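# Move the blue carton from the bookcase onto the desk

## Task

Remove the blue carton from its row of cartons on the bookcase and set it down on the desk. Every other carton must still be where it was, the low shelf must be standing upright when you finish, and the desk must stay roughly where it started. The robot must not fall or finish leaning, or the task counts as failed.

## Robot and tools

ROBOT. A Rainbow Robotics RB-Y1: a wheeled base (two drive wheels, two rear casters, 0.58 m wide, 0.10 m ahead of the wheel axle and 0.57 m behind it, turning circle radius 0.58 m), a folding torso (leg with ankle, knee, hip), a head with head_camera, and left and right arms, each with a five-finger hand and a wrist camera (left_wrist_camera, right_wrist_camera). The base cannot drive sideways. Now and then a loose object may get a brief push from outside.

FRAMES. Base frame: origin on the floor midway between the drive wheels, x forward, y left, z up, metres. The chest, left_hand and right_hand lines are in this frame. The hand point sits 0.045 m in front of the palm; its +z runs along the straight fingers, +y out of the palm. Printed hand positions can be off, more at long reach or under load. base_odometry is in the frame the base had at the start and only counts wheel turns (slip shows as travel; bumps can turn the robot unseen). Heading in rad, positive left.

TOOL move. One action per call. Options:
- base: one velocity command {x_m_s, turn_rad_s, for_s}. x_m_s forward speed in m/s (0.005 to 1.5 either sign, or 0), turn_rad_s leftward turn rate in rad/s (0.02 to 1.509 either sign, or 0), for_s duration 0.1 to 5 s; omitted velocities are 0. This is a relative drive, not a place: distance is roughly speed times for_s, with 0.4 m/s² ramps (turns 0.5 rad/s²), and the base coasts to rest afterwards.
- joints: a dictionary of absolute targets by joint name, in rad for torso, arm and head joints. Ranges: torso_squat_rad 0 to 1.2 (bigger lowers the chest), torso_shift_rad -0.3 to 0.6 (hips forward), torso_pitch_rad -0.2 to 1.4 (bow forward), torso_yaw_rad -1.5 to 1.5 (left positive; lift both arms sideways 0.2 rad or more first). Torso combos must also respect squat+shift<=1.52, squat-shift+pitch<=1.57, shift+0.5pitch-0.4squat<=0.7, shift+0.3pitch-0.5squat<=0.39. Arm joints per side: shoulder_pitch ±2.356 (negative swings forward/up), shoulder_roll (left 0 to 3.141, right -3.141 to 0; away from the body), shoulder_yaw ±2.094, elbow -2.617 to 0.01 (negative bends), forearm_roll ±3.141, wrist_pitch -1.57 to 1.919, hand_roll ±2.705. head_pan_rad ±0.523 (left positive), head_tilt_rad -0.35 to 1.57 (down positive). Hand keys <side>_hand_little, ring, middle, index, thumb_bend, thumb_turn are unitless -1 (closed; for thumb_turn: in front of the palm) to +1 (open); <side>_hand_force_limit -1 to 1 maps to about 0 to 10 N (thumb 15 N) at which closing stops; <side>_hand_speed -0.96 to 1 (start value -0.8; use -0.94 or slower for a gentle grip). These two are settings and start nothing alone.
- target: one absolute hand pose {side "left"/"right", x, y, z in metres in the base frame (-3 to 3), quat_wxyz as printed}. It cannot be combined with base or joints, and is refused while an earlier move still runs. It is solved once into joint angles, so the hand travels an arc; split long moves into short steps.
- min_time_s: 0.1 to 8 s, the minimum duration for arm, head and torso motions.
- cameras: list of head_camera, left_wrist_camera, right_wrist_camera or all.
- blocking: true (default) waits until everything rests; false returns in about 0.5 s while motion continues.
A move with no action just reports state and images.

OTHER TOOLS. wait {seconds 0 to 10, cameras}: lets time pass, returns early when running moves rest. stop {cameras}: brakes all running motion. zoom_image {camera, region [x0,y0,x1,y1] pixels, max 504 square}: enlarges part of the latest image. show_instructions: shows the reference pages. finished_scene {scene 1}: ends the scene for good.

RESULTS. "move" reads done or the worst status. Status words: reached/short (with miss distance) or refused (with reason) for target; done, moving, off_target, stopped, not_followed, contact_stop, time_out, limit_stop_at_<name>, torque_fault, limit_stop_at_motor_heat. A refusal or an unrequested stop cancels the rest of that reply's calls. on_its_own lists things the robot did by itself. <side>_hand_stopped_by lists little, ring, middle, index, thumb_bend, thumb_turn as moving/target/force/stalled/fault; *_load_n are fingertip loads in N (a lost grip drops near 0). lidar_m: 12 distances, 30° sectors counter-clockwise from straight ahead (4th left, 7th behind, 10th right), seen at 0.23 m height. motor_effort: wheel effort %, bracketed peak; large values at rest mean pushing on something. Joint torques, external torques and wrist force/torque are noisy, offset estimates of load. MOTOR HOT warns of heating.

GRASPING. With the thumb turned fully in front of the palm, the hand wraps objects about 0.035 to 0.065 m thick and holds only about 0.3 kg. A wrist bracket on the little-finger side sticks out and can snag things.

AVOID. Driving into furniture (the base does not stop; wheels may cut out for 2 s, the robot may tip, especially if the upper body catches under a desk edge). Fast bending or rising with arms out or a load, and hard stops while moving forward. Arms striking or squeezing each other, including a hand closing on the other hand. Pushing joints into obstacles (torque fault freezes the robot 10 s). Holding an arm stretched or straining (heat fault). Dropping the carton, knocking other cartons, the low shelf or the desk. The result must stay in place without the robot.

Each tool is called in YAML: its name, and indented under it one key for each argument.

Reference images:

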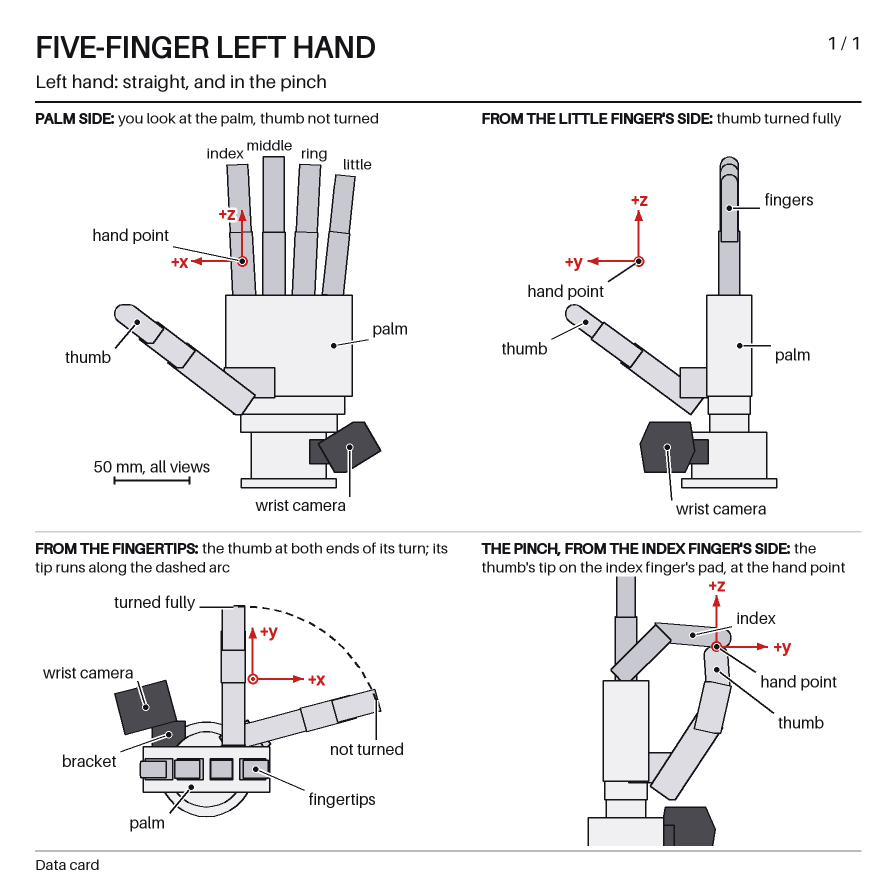

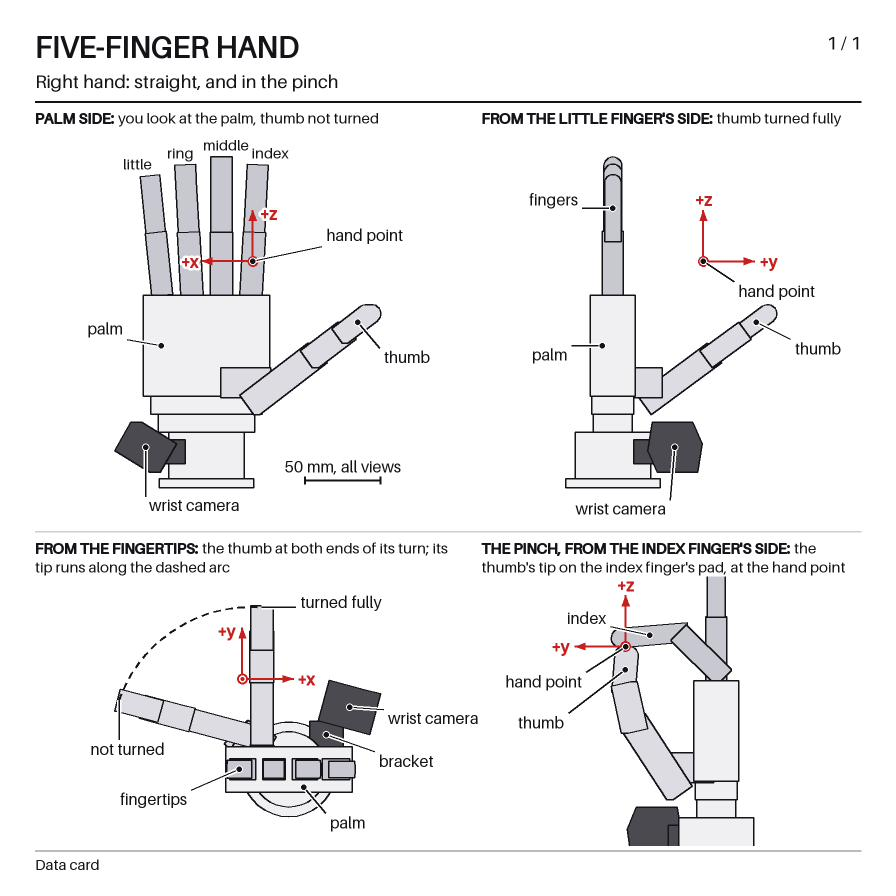

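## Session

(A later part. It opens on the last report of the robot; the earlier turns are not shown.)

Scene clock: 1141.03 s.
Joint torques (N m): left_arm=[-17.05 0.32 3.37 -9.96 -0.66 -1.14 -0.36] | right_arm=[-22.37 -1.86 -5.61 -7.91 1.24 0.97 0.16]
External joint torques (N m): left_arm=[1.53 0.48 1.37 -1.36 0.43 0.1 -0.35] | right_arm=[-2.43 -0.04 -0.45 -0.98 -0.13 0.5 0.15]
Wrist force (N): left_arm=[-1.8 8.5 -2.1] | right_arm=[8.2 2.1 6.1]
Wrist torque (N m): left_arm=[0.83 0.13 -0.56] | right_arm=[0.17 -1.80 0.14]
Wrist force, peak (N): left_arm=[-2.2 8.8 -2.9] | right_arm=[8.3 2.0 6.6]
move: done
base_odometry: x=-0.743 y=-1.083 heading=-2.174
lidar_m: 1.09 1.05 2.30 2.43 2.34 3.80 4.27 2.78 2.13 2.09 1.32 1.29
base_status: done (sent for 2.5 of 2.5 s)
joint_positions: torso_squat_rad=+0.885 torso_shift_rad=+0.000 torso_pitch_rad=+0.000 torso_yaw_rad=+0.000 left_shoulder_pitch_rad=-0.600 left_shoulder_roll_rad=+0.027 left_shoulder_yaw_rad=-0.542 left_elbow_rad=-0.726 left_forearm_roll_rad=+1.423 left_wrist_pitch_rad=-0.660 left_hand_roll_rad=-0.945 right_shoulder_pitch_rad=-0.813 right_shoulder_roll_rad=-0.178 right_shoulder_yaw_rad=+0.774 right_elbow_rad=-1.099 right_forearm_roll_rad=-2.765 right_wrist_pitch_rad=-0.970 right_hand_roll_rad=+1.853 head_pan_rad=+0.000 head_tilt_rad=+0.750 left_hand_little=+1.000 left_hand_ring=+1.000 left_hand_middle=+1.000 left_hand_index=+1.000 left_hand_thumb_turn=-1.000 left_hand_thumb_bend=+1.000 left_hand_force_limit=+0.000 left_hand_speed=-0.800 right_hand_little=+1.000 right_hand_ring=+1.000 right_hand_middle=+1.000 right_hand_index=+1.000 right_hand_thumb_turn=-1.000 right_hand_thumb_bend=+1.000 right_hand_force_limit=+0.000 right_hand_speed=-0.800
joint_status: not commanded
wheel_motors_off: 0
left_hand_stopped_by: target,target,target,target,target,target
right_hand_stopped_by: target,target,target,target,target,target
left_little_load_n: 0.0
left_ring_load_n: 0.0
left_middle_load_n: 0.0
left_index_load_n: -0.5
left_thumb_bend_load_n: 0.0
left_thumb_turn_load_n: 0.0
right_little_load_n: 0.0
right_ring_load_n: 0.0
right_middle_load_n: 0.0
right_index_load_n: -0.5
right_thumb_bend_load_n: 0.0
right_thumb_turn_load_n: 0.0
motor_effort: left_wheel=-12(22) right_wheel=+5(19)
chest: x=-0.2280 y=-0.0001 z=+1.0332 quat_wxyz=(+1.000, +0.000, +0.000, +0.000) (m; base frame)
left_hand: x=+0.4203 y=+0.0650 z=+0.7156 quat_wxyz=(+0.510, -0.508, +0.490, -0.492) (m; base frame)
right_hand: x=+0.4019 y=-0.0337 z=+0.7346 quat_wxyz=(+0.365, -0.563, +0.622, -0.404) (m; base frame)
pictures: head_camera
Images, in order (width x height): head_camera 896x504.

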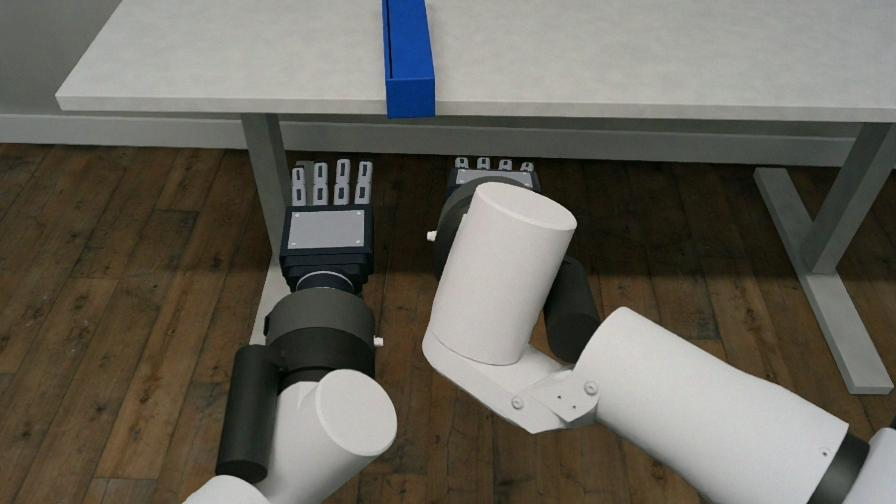

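move:
  target: {"side": "right", "x": 0.34, "y": -0.2000, "z": 0.7350, "quat_wxyz": [0.36508, -0.56286, 0.62216, -0.40354]}
  min_time_s: 2.0

move:
  target: {"side": "left", "x": 0.42, "y": 0.012, "z": 0.7155, "quat_wxyz": [0.5, -0.5, 0.5, -0.5]}
  min_time_s: 2.0
  cameras: ["head_camera"]

Scene clock: 1157.77 s.
Joint torques (N m): left_arm=[-17.11 -0.11 3.29 -10.05 -0.72 -1.08 -0.34] | right_arm=[-16.35 -7.19 -8.2 -7.84 1.28 0.91 0.2]
External joint torques (N m): left_arm=[1.47 0.06 1.29 -1.45 0.37 0.16 -0.33] | right_arm=[-0.74 -0.09 -0.24 -1.44 -0.01 0.3 0.19]
Wrist force (N): left_arm=[-1.6 8.5 -2.3] | right_arm=[8.1 1.3 6.0]
Wrist torque (N m): left_arm=[0.84 0.10 -0.50] | right_arm=[0.04 -1.80 0.15]
Wrist force, peak (N): left_arm=[-1.8 9.0 -2.3] | right_arm=[8.6 1.8 6.5]
move: done
base_odometry: x=-0.743 y=-1.083 heading=-2.174
lidar_m: 1.09 1.04 2.29 2.42 2.34 3.80 4.29 2.78 2.15 2.09 1.33 1.29
base_status: not commanded
joint_positions: torso_squat_rad=+0.885 torso_shift_rad=+0.000 torso_pitch_rad=+0.000 torso_yaw_rad=+0.000 left_shoulder_pitch_rad=-0.600 left_shoulder_roll_rad=+0.027 left_shoulder_yaw_rad=-0.542 left_elbow_rad=-0.726 left_forearm_roll_rad=+1.423 left_wrist_pitch_rad=-0.660 left_hand_roll_rad=-0.945 right_shoulder_pitch_rad=-0.441 right_shoulder_roll_rad=-0.683 right_shoulder_yaw_rad=+0.689 right_elbow_rad=-1.698 right_forearm_roll_rad=-2.919 right_wrist_pitch_rad=-0.934 right_hand_roll_rad=+1.930 head_pan_rad=+0.000 head_tilt_rad=+0.750 left_hand_little=+1.000 left_hand_ring=+1.000 left_hand_middle=+1.000 left_hand_index=+1.000 left_hand_thumb_turn=-1.000 left_hand_thumb_bend=+1.000 left_hand_force_limit=+0.000 left_hand_speed=-0.800 right_hand_little=+1.000 right_hand_ring=+1.000 right_hand_middle=+1.000 right_hand_index=+1.000 right_hand_thumb_turn=-1.000 right_hand_thumb_bend=+1.000 right_hand_force_limit=+0.000 right_hand_speed=-0.800
joint_status: all done
wheel_motors_off: 0
left_hand_stopped_by: target,target,target,target,target,target
right_hand_stopped_by: target,target,target,target,target,target
left_little_load_n: 0.0
left_ring_load_n: 0.0
left_middle_load_n: 0.0
left_index_load_n: 0.0
left_thumb_bend_load_n: 0.5
left_thumb_turn_load_n: 0.0
right_little_load_n: 0.0
right_ring_load_n: 0.0
right_middle_load_n: 0.0
right_index_load_n: 0.0
right_thumb_bend_load_n: 0.0
right_thumb_turn_load_n: -0.5
motor_effort: left_wheel=-12(13) right_wheel=+5(5)
chest: x=-0.2280 y=-0.0001 z=+1.0332 quat_wxyz=(+1.000, +0.000, +0.000, +0.000) (m; base frame)
left_hand: x=+0.4203 y=+0.0650 z=+0.7156 quat_wxyz=(+0.510, -0.508, +0.490, -0.492) (m; base frame)
right_hand: x=+0.3399 y=-0.1999 z=+0.7348 quat_wxyz=(+0.365, -0.563, +0.622, -0.403) (m; base frame)
right_hand_status: reached (checked arc, planned for 2.0 s): 0 mm and 0.0 deg off.
pictures: none

Scene clock: 1160.10 s.
Joint torques (N m): left_arm=[-21.05 -1.85 1.17 -4.97 -0.82 -1.53 0.28] | right_arm=[-16.78 -7.28 -8.39 -7.29 1.29 1.08 0.08]
External joint torques (N m): left_arm=[-1.38 -2.14 -1.55 0.49 0.37 -0.14 0.29] | right_arm=[-1.18 -0.17 -0.44 -0.89 0 0.47 0.08]
Wrist force (N): left_arm=[-2.2 8.3 -2.6] | right_arm=[8.2 1.7 5.9]
Wrist torque (N m): left_arm=[0.88 0.16 -0.46] | right_arm=[0.12 -1.84 0.17]
Wrist force, peak (N): left_arm=[-2.5 8.8 -2.5] | right_arm=[8.5 1.6 6.4]
move: done
base_odometry: x=-0.743 y=-1.083 heading=-2.174
lidar_m: 1.10 1.05 2.30 2.43 2.34 3.80 4.30 2.78 2.14 2.09 1.32 1.30
base_status: not commanded
joint_positions: torso_squat_rad=+0.885 torso_shift_rad=+0.000 torso_pitch_rad=+0.000 torso_yaw_rad=+0.000 left_shoulder_pitch_rad=-0.805 left_shoulder_roll_rad=+0.000 left_shoulder_yaw_rad=-0.978 left_elbow_rad=-0.522 left_forearm_roll_rad=+1.819 left_wrist_pitch_rad=-0.815 left_hand_roll_rad=-0.852 right_shoulder_pitch_rad=-0.441 right_shoulder_roll_rad=-0.683 right_shoulder_yaw_rad=+0.689 right_elbow_rad=-1.698 right_forearm_roll_rad=-2.919 right_wrist_pitch_rad=-0.934 right_hand_roll_rad=+1.930 head_pan_rad=+0.000 head_tilt_rad=+0.750 left_hand_little=+1.000 left_hand_ring=+1.000 left_hand_middle=+1.000 left_hand_index=+1.000 left_hand_thumb_turn=-1.000 left_hand_thumb_bend=+1.000 left_hand_force_limit=+0.000 left_hand_speed=-0.800 right_hand_little=+1.000 right_hand_ring=+1.000 right_hand_middle=+1.000 right_hand_index=+1.000 right_hand_thumb_turn=-1.000 right_hand_thumb_bend=+1.000 right_hand_force_limit=+0.000 right_hand_speed=-0.800
joint_status: all done
wheel_motors_off: 0
left_hand_stopped_by: target,target,target,target,target,target
right_hand_stopped_by: target,target,target,target,target,target
left_little_load_n: 0.0
left_ring_load_n: -0.5
left_middle_load_n: 0.0
left_index_load_n: 0.0
left_thumb_bend_load_n: 0.0
left_thumb_turn_load_n: 0.0
right_little_load_n: 0.0
right_ring_load_n: 0.0
right_middle_load_n: 0.0
right_index_load_n: 0.0
right_thumb_bend_load_n: 0.0
right_thumb_turn_load_n: 0.0
motor_effort: left_wheel=-12(13) right_wheel=+5(5)
chest: x=-0.2280 y=-0.0001 z=+1.0332 quat_wxyz=(+1.000, +0.000, +0.000, +0.000) (m; base frame)
left_hand: x=+0.4200 y=+0.0131 z=+0.7160 quat_wxyz=(+0.496, -0.500, +0.504, -0.500) (m; base frame)
left_hand_status: reached (checked arc, planned for 2.0 s): 1 mm and 0.6 deg off.
right_hand: x=+0.3399 y=-0.1999 z=+0.7348 quat_wxyz=(+0.365, -0.563, +0.622, -0.403) (m; base frame)
pictures: head_camera
Images, in order (width x height): head_camera 896x504.

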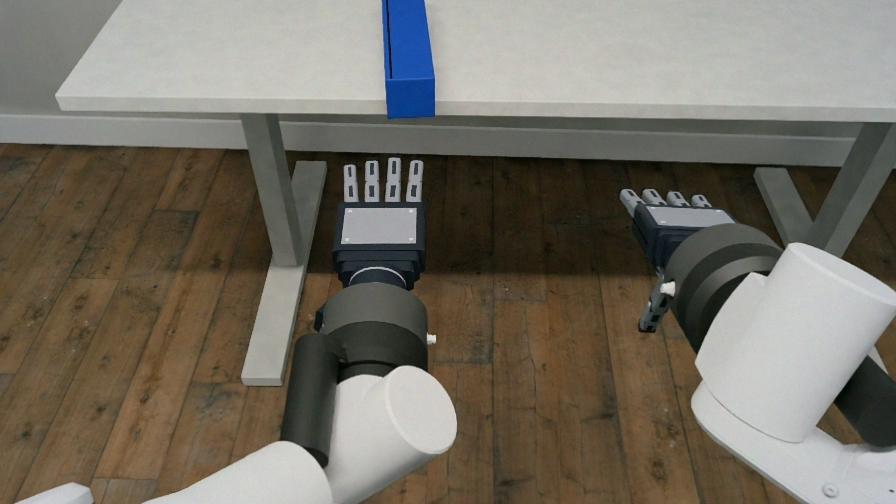

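move:
  base: {"x_m_s": 0.08, "for_s": 3.1}
  cameras: ["head_camera", "left_wrist_camera"]

Scene clock: 1169.87 s.
Joint torques (N m): left_arm=[-20.32 -1.47 1.3 -5.35 -0.88 -1.52 0.27] | right_arm=[-16.84 -6.88 -8.22 -7.38 1.25 0.85 0.22]
External joint torques (N m): left_arm=[-0.64 -1.76 -1.42 0.11 0.3 -0.13 0.28] | right_arm=[-1.24 0.23 -0.27 -0.98 -0.04 0.24 0.21]
Wrist force (N): left_arm=[-1.7 8.4 -2.3] | right_arm=[8.1 1.3 5.9]
Wrist torque (N m): left_arm=[0.88 0.11 -0.41] | right_arm=[0.04 -1.80 0.15]
Wrist force, peak (N): left_arm=[-2.2 8.9 -2.2] | right_arm=[8.5 1.7 6.1]
move: done
base_odometry: x=-0.884 y=-1.287 heading=-2.174
lidar_m: 1.21 0.81 1.92 2.41 2.45 3.30 4.54 2.81 2.16 2.11 1.13 1.23
base_status: done (sent for 3.1 of 3.1 s)
joint_positions: torso_squat_rad=+0.885 torso_shift_rad=+0.000 torso_pitch_rad=+0.000 torso_yaw_rad=+0.000 left_shoulder_pitch_rad=-0.805 left_shoulder_roll_rad=+0.000 left_shoulder_yaw_rad=-0.978 left_elbow_rad=-0.522 left_forearm_roll_rad=+1.819 left_wrist_pitch_rad=-0.815 left_hand_roll_rad=-0.852 right_shoulder_pitch_rad=-0.441 right_shoulder_roll_rad=-0.683 right_shoulder_yaw_rad=+0.689 right_elbow_rad=-1.698 right_forearm_roll_rad=-2.919 right_wrist_pitch_rad=-0.934 right_hand_roll_rad=+1.930 head_pan_rad=+0.000 head_tilt_rad=+0.750 left_hand_little=+1.000 left_hand_ring=+1.000 left_hand_middle=+1.000 left_hand_index=+1.000 left_hand_thumb_turn=-1.000 left_hand_thumb_bend=+1.000 left_hand_force_limit=+0.000 left_hand_speed=-0.800 right_hand_little=+1.000 right_hand_ring=+1.000 right_hand_middle=+1.000 right_hand_index=+1.000 right_hand_thumb_turn=-1.000 right_hand_thumb_bend=+1.000 right_hand_force_limit=+0.000 right_hand_speed=-0.800
joint_status: not commanded
wheel_motors_off: 0
left_hand_stopped_by: target,target,target,target,target,target
right_hand_stopped_by: target,target,target,target,target,target
left_little_load_n: 0.0
left_ring_load_n: 0.0
left_middle_load_n: -0.5
left_index_load_n: 0.0
left_thumb_bend_load_n: 0.0
left_thumb_turn_load_n: 0.0
right_little_load_n: 0.0
right_ring_load_n: 0.0
right_middle_load_n: 0.0
right_index_load_n: 0.0
right_thumb_bend_load_n: 0.0
right_thumb_turn_load_n: 0.0
motor_effort: left_wheel=+1(20) right_wheel=-4(28)
chest: x=-0.2279 y=-0.0001 z=+1.0332 quat_wxyz=(+1.000, +0.000, +0.000, +0.000) (m; base frame)
left_hand: x=+0.4200 y=+0.0130 z=+0.7160 quat_wxyz=(+0.496, -0.500, +0.504, -0.500) (m; base frame)
right_hand: x=+0.3400 y=-0.1999 z=+0.7347 quat_wxyz=(+0.365, -0.563, +0.622, -0.403) (m; base frame)
pictures: head_camera, left_wrist_camera
Images, in order (width x height): head_camera 896x504, left_wrist_camera 504x504.

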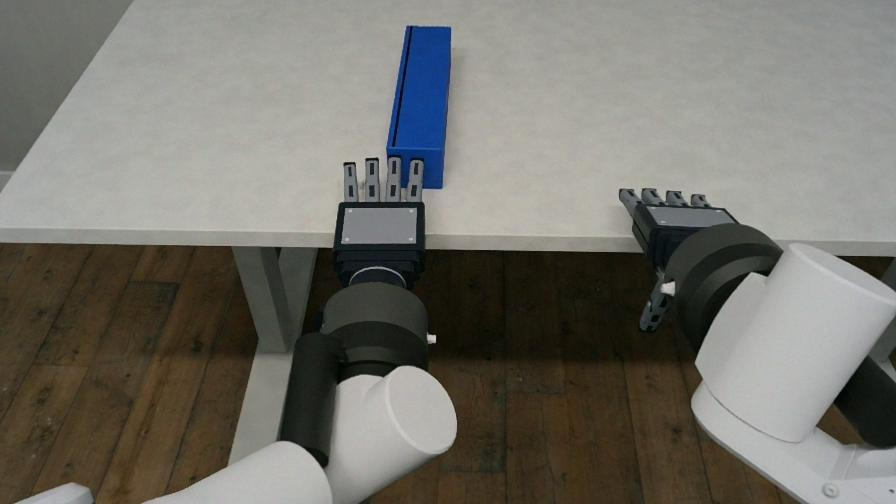

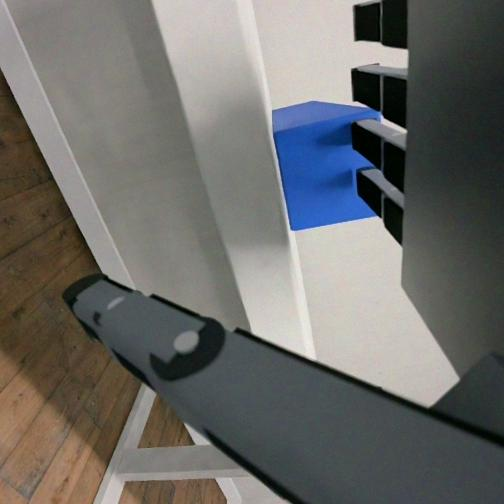

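move:
  base: {"x_m_s": -0.25, "for_s": 2.4}
  cameras: ["head_camera"]

move:
  base: {"turn_rad_s": 0.8, "for_s": 3.2}
  joints: {"head_tilt_rad": 0.3}
  cameras: ["head_camera"]

Scene clock: 1180.20 s.
Joint torques (N m): left_arm=[-19.98 -1.1 1.57 -5.47 -0.9 -1.54 0.3] | right_arm=[-16.96 -7.17 -7.54 -7.36 1.32 0.81 0.03]
External joint torques (N m): left_arm=[-0.3 -1.39 -1.15 -0.01 0.28 -0.15 0.31] | right_arm=[-1.35 -0.07 0.41 -0.96 0.03 0.2 0.02]
Wrist force (N): left_arm=[-2.2 8.3 -2.7] | right_arm=[8.3 1.3 5.8]
Wrist torque (N m): left_arm=[0.86 0.17 -0.43] | right_arm=[0.05 -1.84 0.16]
Wrist force, peak (N): left_arm=[-1.8 9.1 -2.2] | right_arm=[8.4 1.7 6.2]
move: done
base_odometry: x=-0.543 y=-0.793 heading=-2.174
lidar_m: 1.39 1.94 2.50 2.38 2.21 3.85 3.93 2.74 2.11 2.07 2.22 1.57
base_status: done (sent for 2.4 of 2.4 s)
joint_positions: torso_squat_rad=+0.885 torso_shift_rad=+0.000 torso_pitch_rad=+0.000 torso_yaw_rad=+0.000 left_shoulder_pitch_rad=-0.806 left_shoulder_roll_rad=+0.000 left_shoulder_yaw_rad=-0.978 left_elbow_rad=-0.522 left_forearm_roll_rad=+1.819 left_wrist_pitch_rad=-0.815 left_hand_roll_rad=-0.852 right_shoulder_pitch_rad=-0.441 right_shoulder_roll_rad=-0.683 right_shoulder_yaw_rad=+0.689 right_elbow_rad=-1.698 right_forearm_roll_rad=-2.919 right_wrist_pitch_rad=-0.934 right_hand_roll_rad=+1.930 head_pan_rad=+0.000 head_tilt_rad=+0.750 left_hand_little=+1.000 left_hand_ring=+1.000 left_hand_middle=+1.000 left_hand_index=+1.000 left_hand_thumb_turn=-1.000 left_hand_thumb_bend=+1.000 left_hand_force_limit=+0.000 left_hand_speed=-0.800 right_hand_little=+1.000 right_hand_ring=+1.000 right_hand_middle=+1.000 right_hand_index=+1.000 right_hand_thumb_turn=-1.000 right_hand_thumb_bend=+1.000 right_hand_force_limit=+0.000 right_hand_speed=-0.800
joint_status: not commanded
wheel_motors_off: 0
left_hand_stopped_by: target,target,target,target,target,target
right_hand_stopped_by: target,target,target,target,target,target
left_little_load_n: 0.0
left_ring_load_n: 0.0
left_middle_load_n: 0.0
left_index_load_n: 0.0
left_thumb_bend_load_n: 0.0
left_thumb_turn_load_n: 0.0
right_little_load_n: 0.0
right_ring_load_n: 0.0
right_middle_load_n: 0.0
right_index_load_n: 0.0
right_thumb_bend_load_n: 0.0
right_thumb_turn_load_n: 0.5
motor_effort: left_wheel=+6(23) right_wheel=-4(22)
chest: x=-0.2280 y=-0.0001 z=+1.0332 quat_wxyz=(+1.000, +0.000, +0.000, +0.000) (m; base frame)
left_hand: x=+0.4200 y=+0.0129 z=+0.7161 quat_wxyz=(+0.496, -0.500, +0.504, -0.500) (m; base frame)
right_hand: x=+0.3399 y=-0.1999 z=+0.7348 quat_wxyz=(+0.365, -0.563, +0.622, -0.403) (m; base frame)
pictures: head_camera
Images, in order (width x height): head_camera 896x504.

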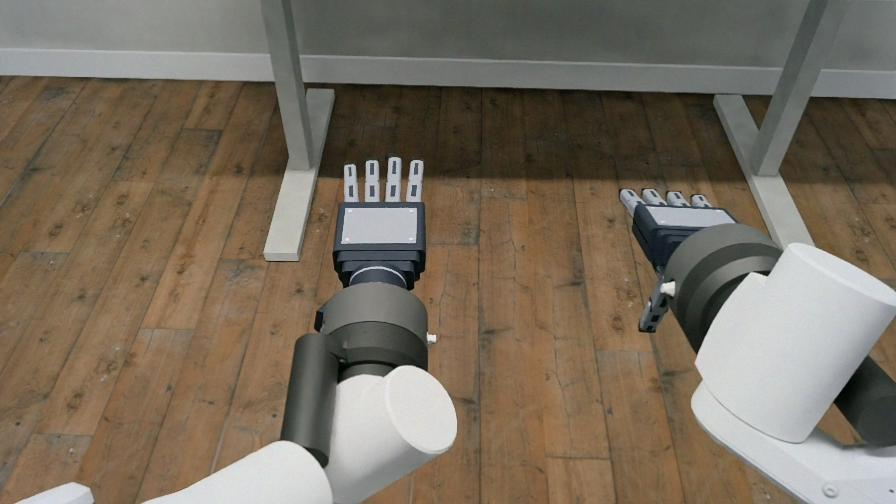

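Scene clock: 1185.37 s.
Joint torques (N m): left_arm=[-20.13 -1.19 1.67 -5.34 -0.95 -1.53 0.36] | right_arm=[-17.44 -6.73 -7.96 -7.31 1.38 0.68 0.43]
External joint torques (N m): left_arm=[-0.46 -1.48 -1.05 0.13 0.24 -0.13 0.37] | right_arm=[-1.83 0.37 -0.01 -0.9 0.08 0.07 0.42]
Wrist force (N): left_arm=[-1.8 8.7 -2.5] | right_arm=[8.1 1.4 6.1]
Wrist torque (N m): left_arm=[0.92 0.11 -0.42] | right_arm=[0.07 -1.82 0.15]
Wrist force, peak (N): left_arm=[-2.2 8.8 -2.4] | right_arm=[8.6 1.4 6.3]
move: done
base_odometry: x=-0.543 y=-0.793 heading=+0.386
lidar_m: 3.74 3.92 2.79 2.09 2.05 2.20 1.57 1.42 1.42 2.52 2.46 2.20
base_status: done (sent for 3.2 of 3.2 s)
joint_positions: torso_squat_rad=+0.885 torso_shift_rad=+0.000 torso_pitch_rad=+0.000 torso_yaw_rad=+0.000 left_shoulder_pitch_rad=-0.806 left_shoulder_roll_rad=+0.000 left_shoulder_yaw_rad=-0.978 left_elbow_rad=-0.522 left_forearm_roll_rad=+1.819 left_wrist_pitch_rad=-0.815 left_hand_roll_rad=-0.852 right_shoulder_pitch_rad=-0.441 right_shoulder_roll_rad=-0.683 right_shoulder_yaw_rad=+0.689 right_elbow_rad=-1.698 right_forearm_roll_rad=-2.919 right_wrist_pitch_rad=-0.934 right_hand_roll_rad=+1.930 head_pan_rad=+0.000 head_tilt_rad=+0.300 left_hand_little=+1.000 left_hand_ring=+1.000 left_hand_middle=+1.000 left_hand_index=+1.000 left_hand_thumb_turn=-1.000 left_hand_thumb_bend=+1.000 left_hand_force_limit=+0.000 left_hand_speed=-0.800 right_hand_little=+1.000 right_hand_ring=+1.000 right_hand_middle=+1.000 right_hand_index=+1.000 right_hand_thumb_turn=-1.000 right_hand_thumb_bend=+1.000 right_hand_force_limit=+0.000 right_hand_speed=-0.800
joint_status: all done
wheel_motors_off: 0
left_hand_stopped_by: target,target,target,target,target,target
right_hand_stopped_by: target,target,target,target,target,target
left_little_load_n: 0.0
left_ring_load_n: 0.0
left_middle_load_n: -0.5
left_index_load_n: -0.5
left_thumb_bend_load_n: 0.0
left_thumb_turn_load_n: 0.0
right_little_load_n: 0.0
right_ring_load_n: 0.0
right_middle_load_n: 0.0
right_index_load_n: 0.0
right_thumb_bend_load_n: 0.0
right_thumb_turn_load_n: 0.0
motor_effort: left_wheel=+1(26) right_wheel=+9(34)
chest: x=-0.2280 y=-0.0001 z=+1.0332 quat_wxyz=(+1.000, +0.000, +0.000, +0.000) (m; base frame)
left_hand: x=+0.4200 y=+0.0129 z=+0.7161 quat_wxyz=(+0.496, -0.500, +0.504, -0.500) (m; base frame)
right_hand: x=+0.3399 y=-0.1999 z=+0.7348 quat_wxyz=(+0.365, -0.563, +0.622, -0.403) (m; base frame)
pictures: head_camera
Images, in order (width x height): head_camera 896x504.

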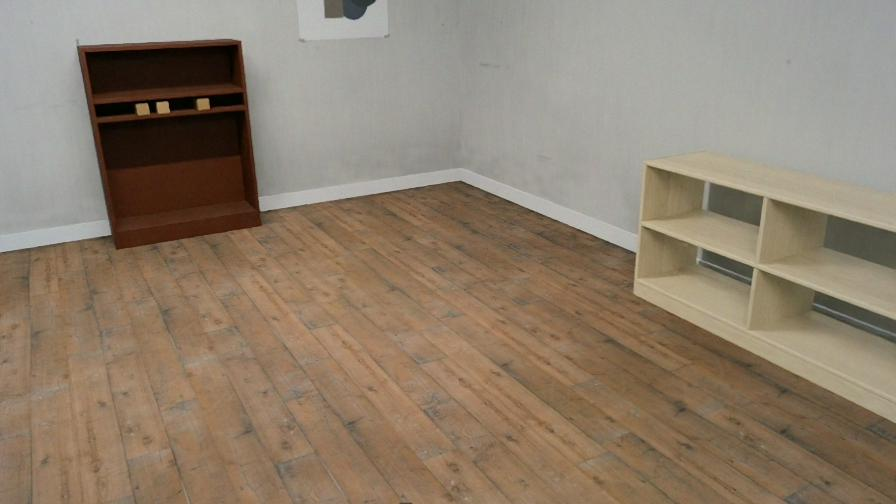

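The blue carton is on the desk. The three tan cartons are still in their row and the low shelf is upright.

finished_scene:

The scene is finished: the task was done.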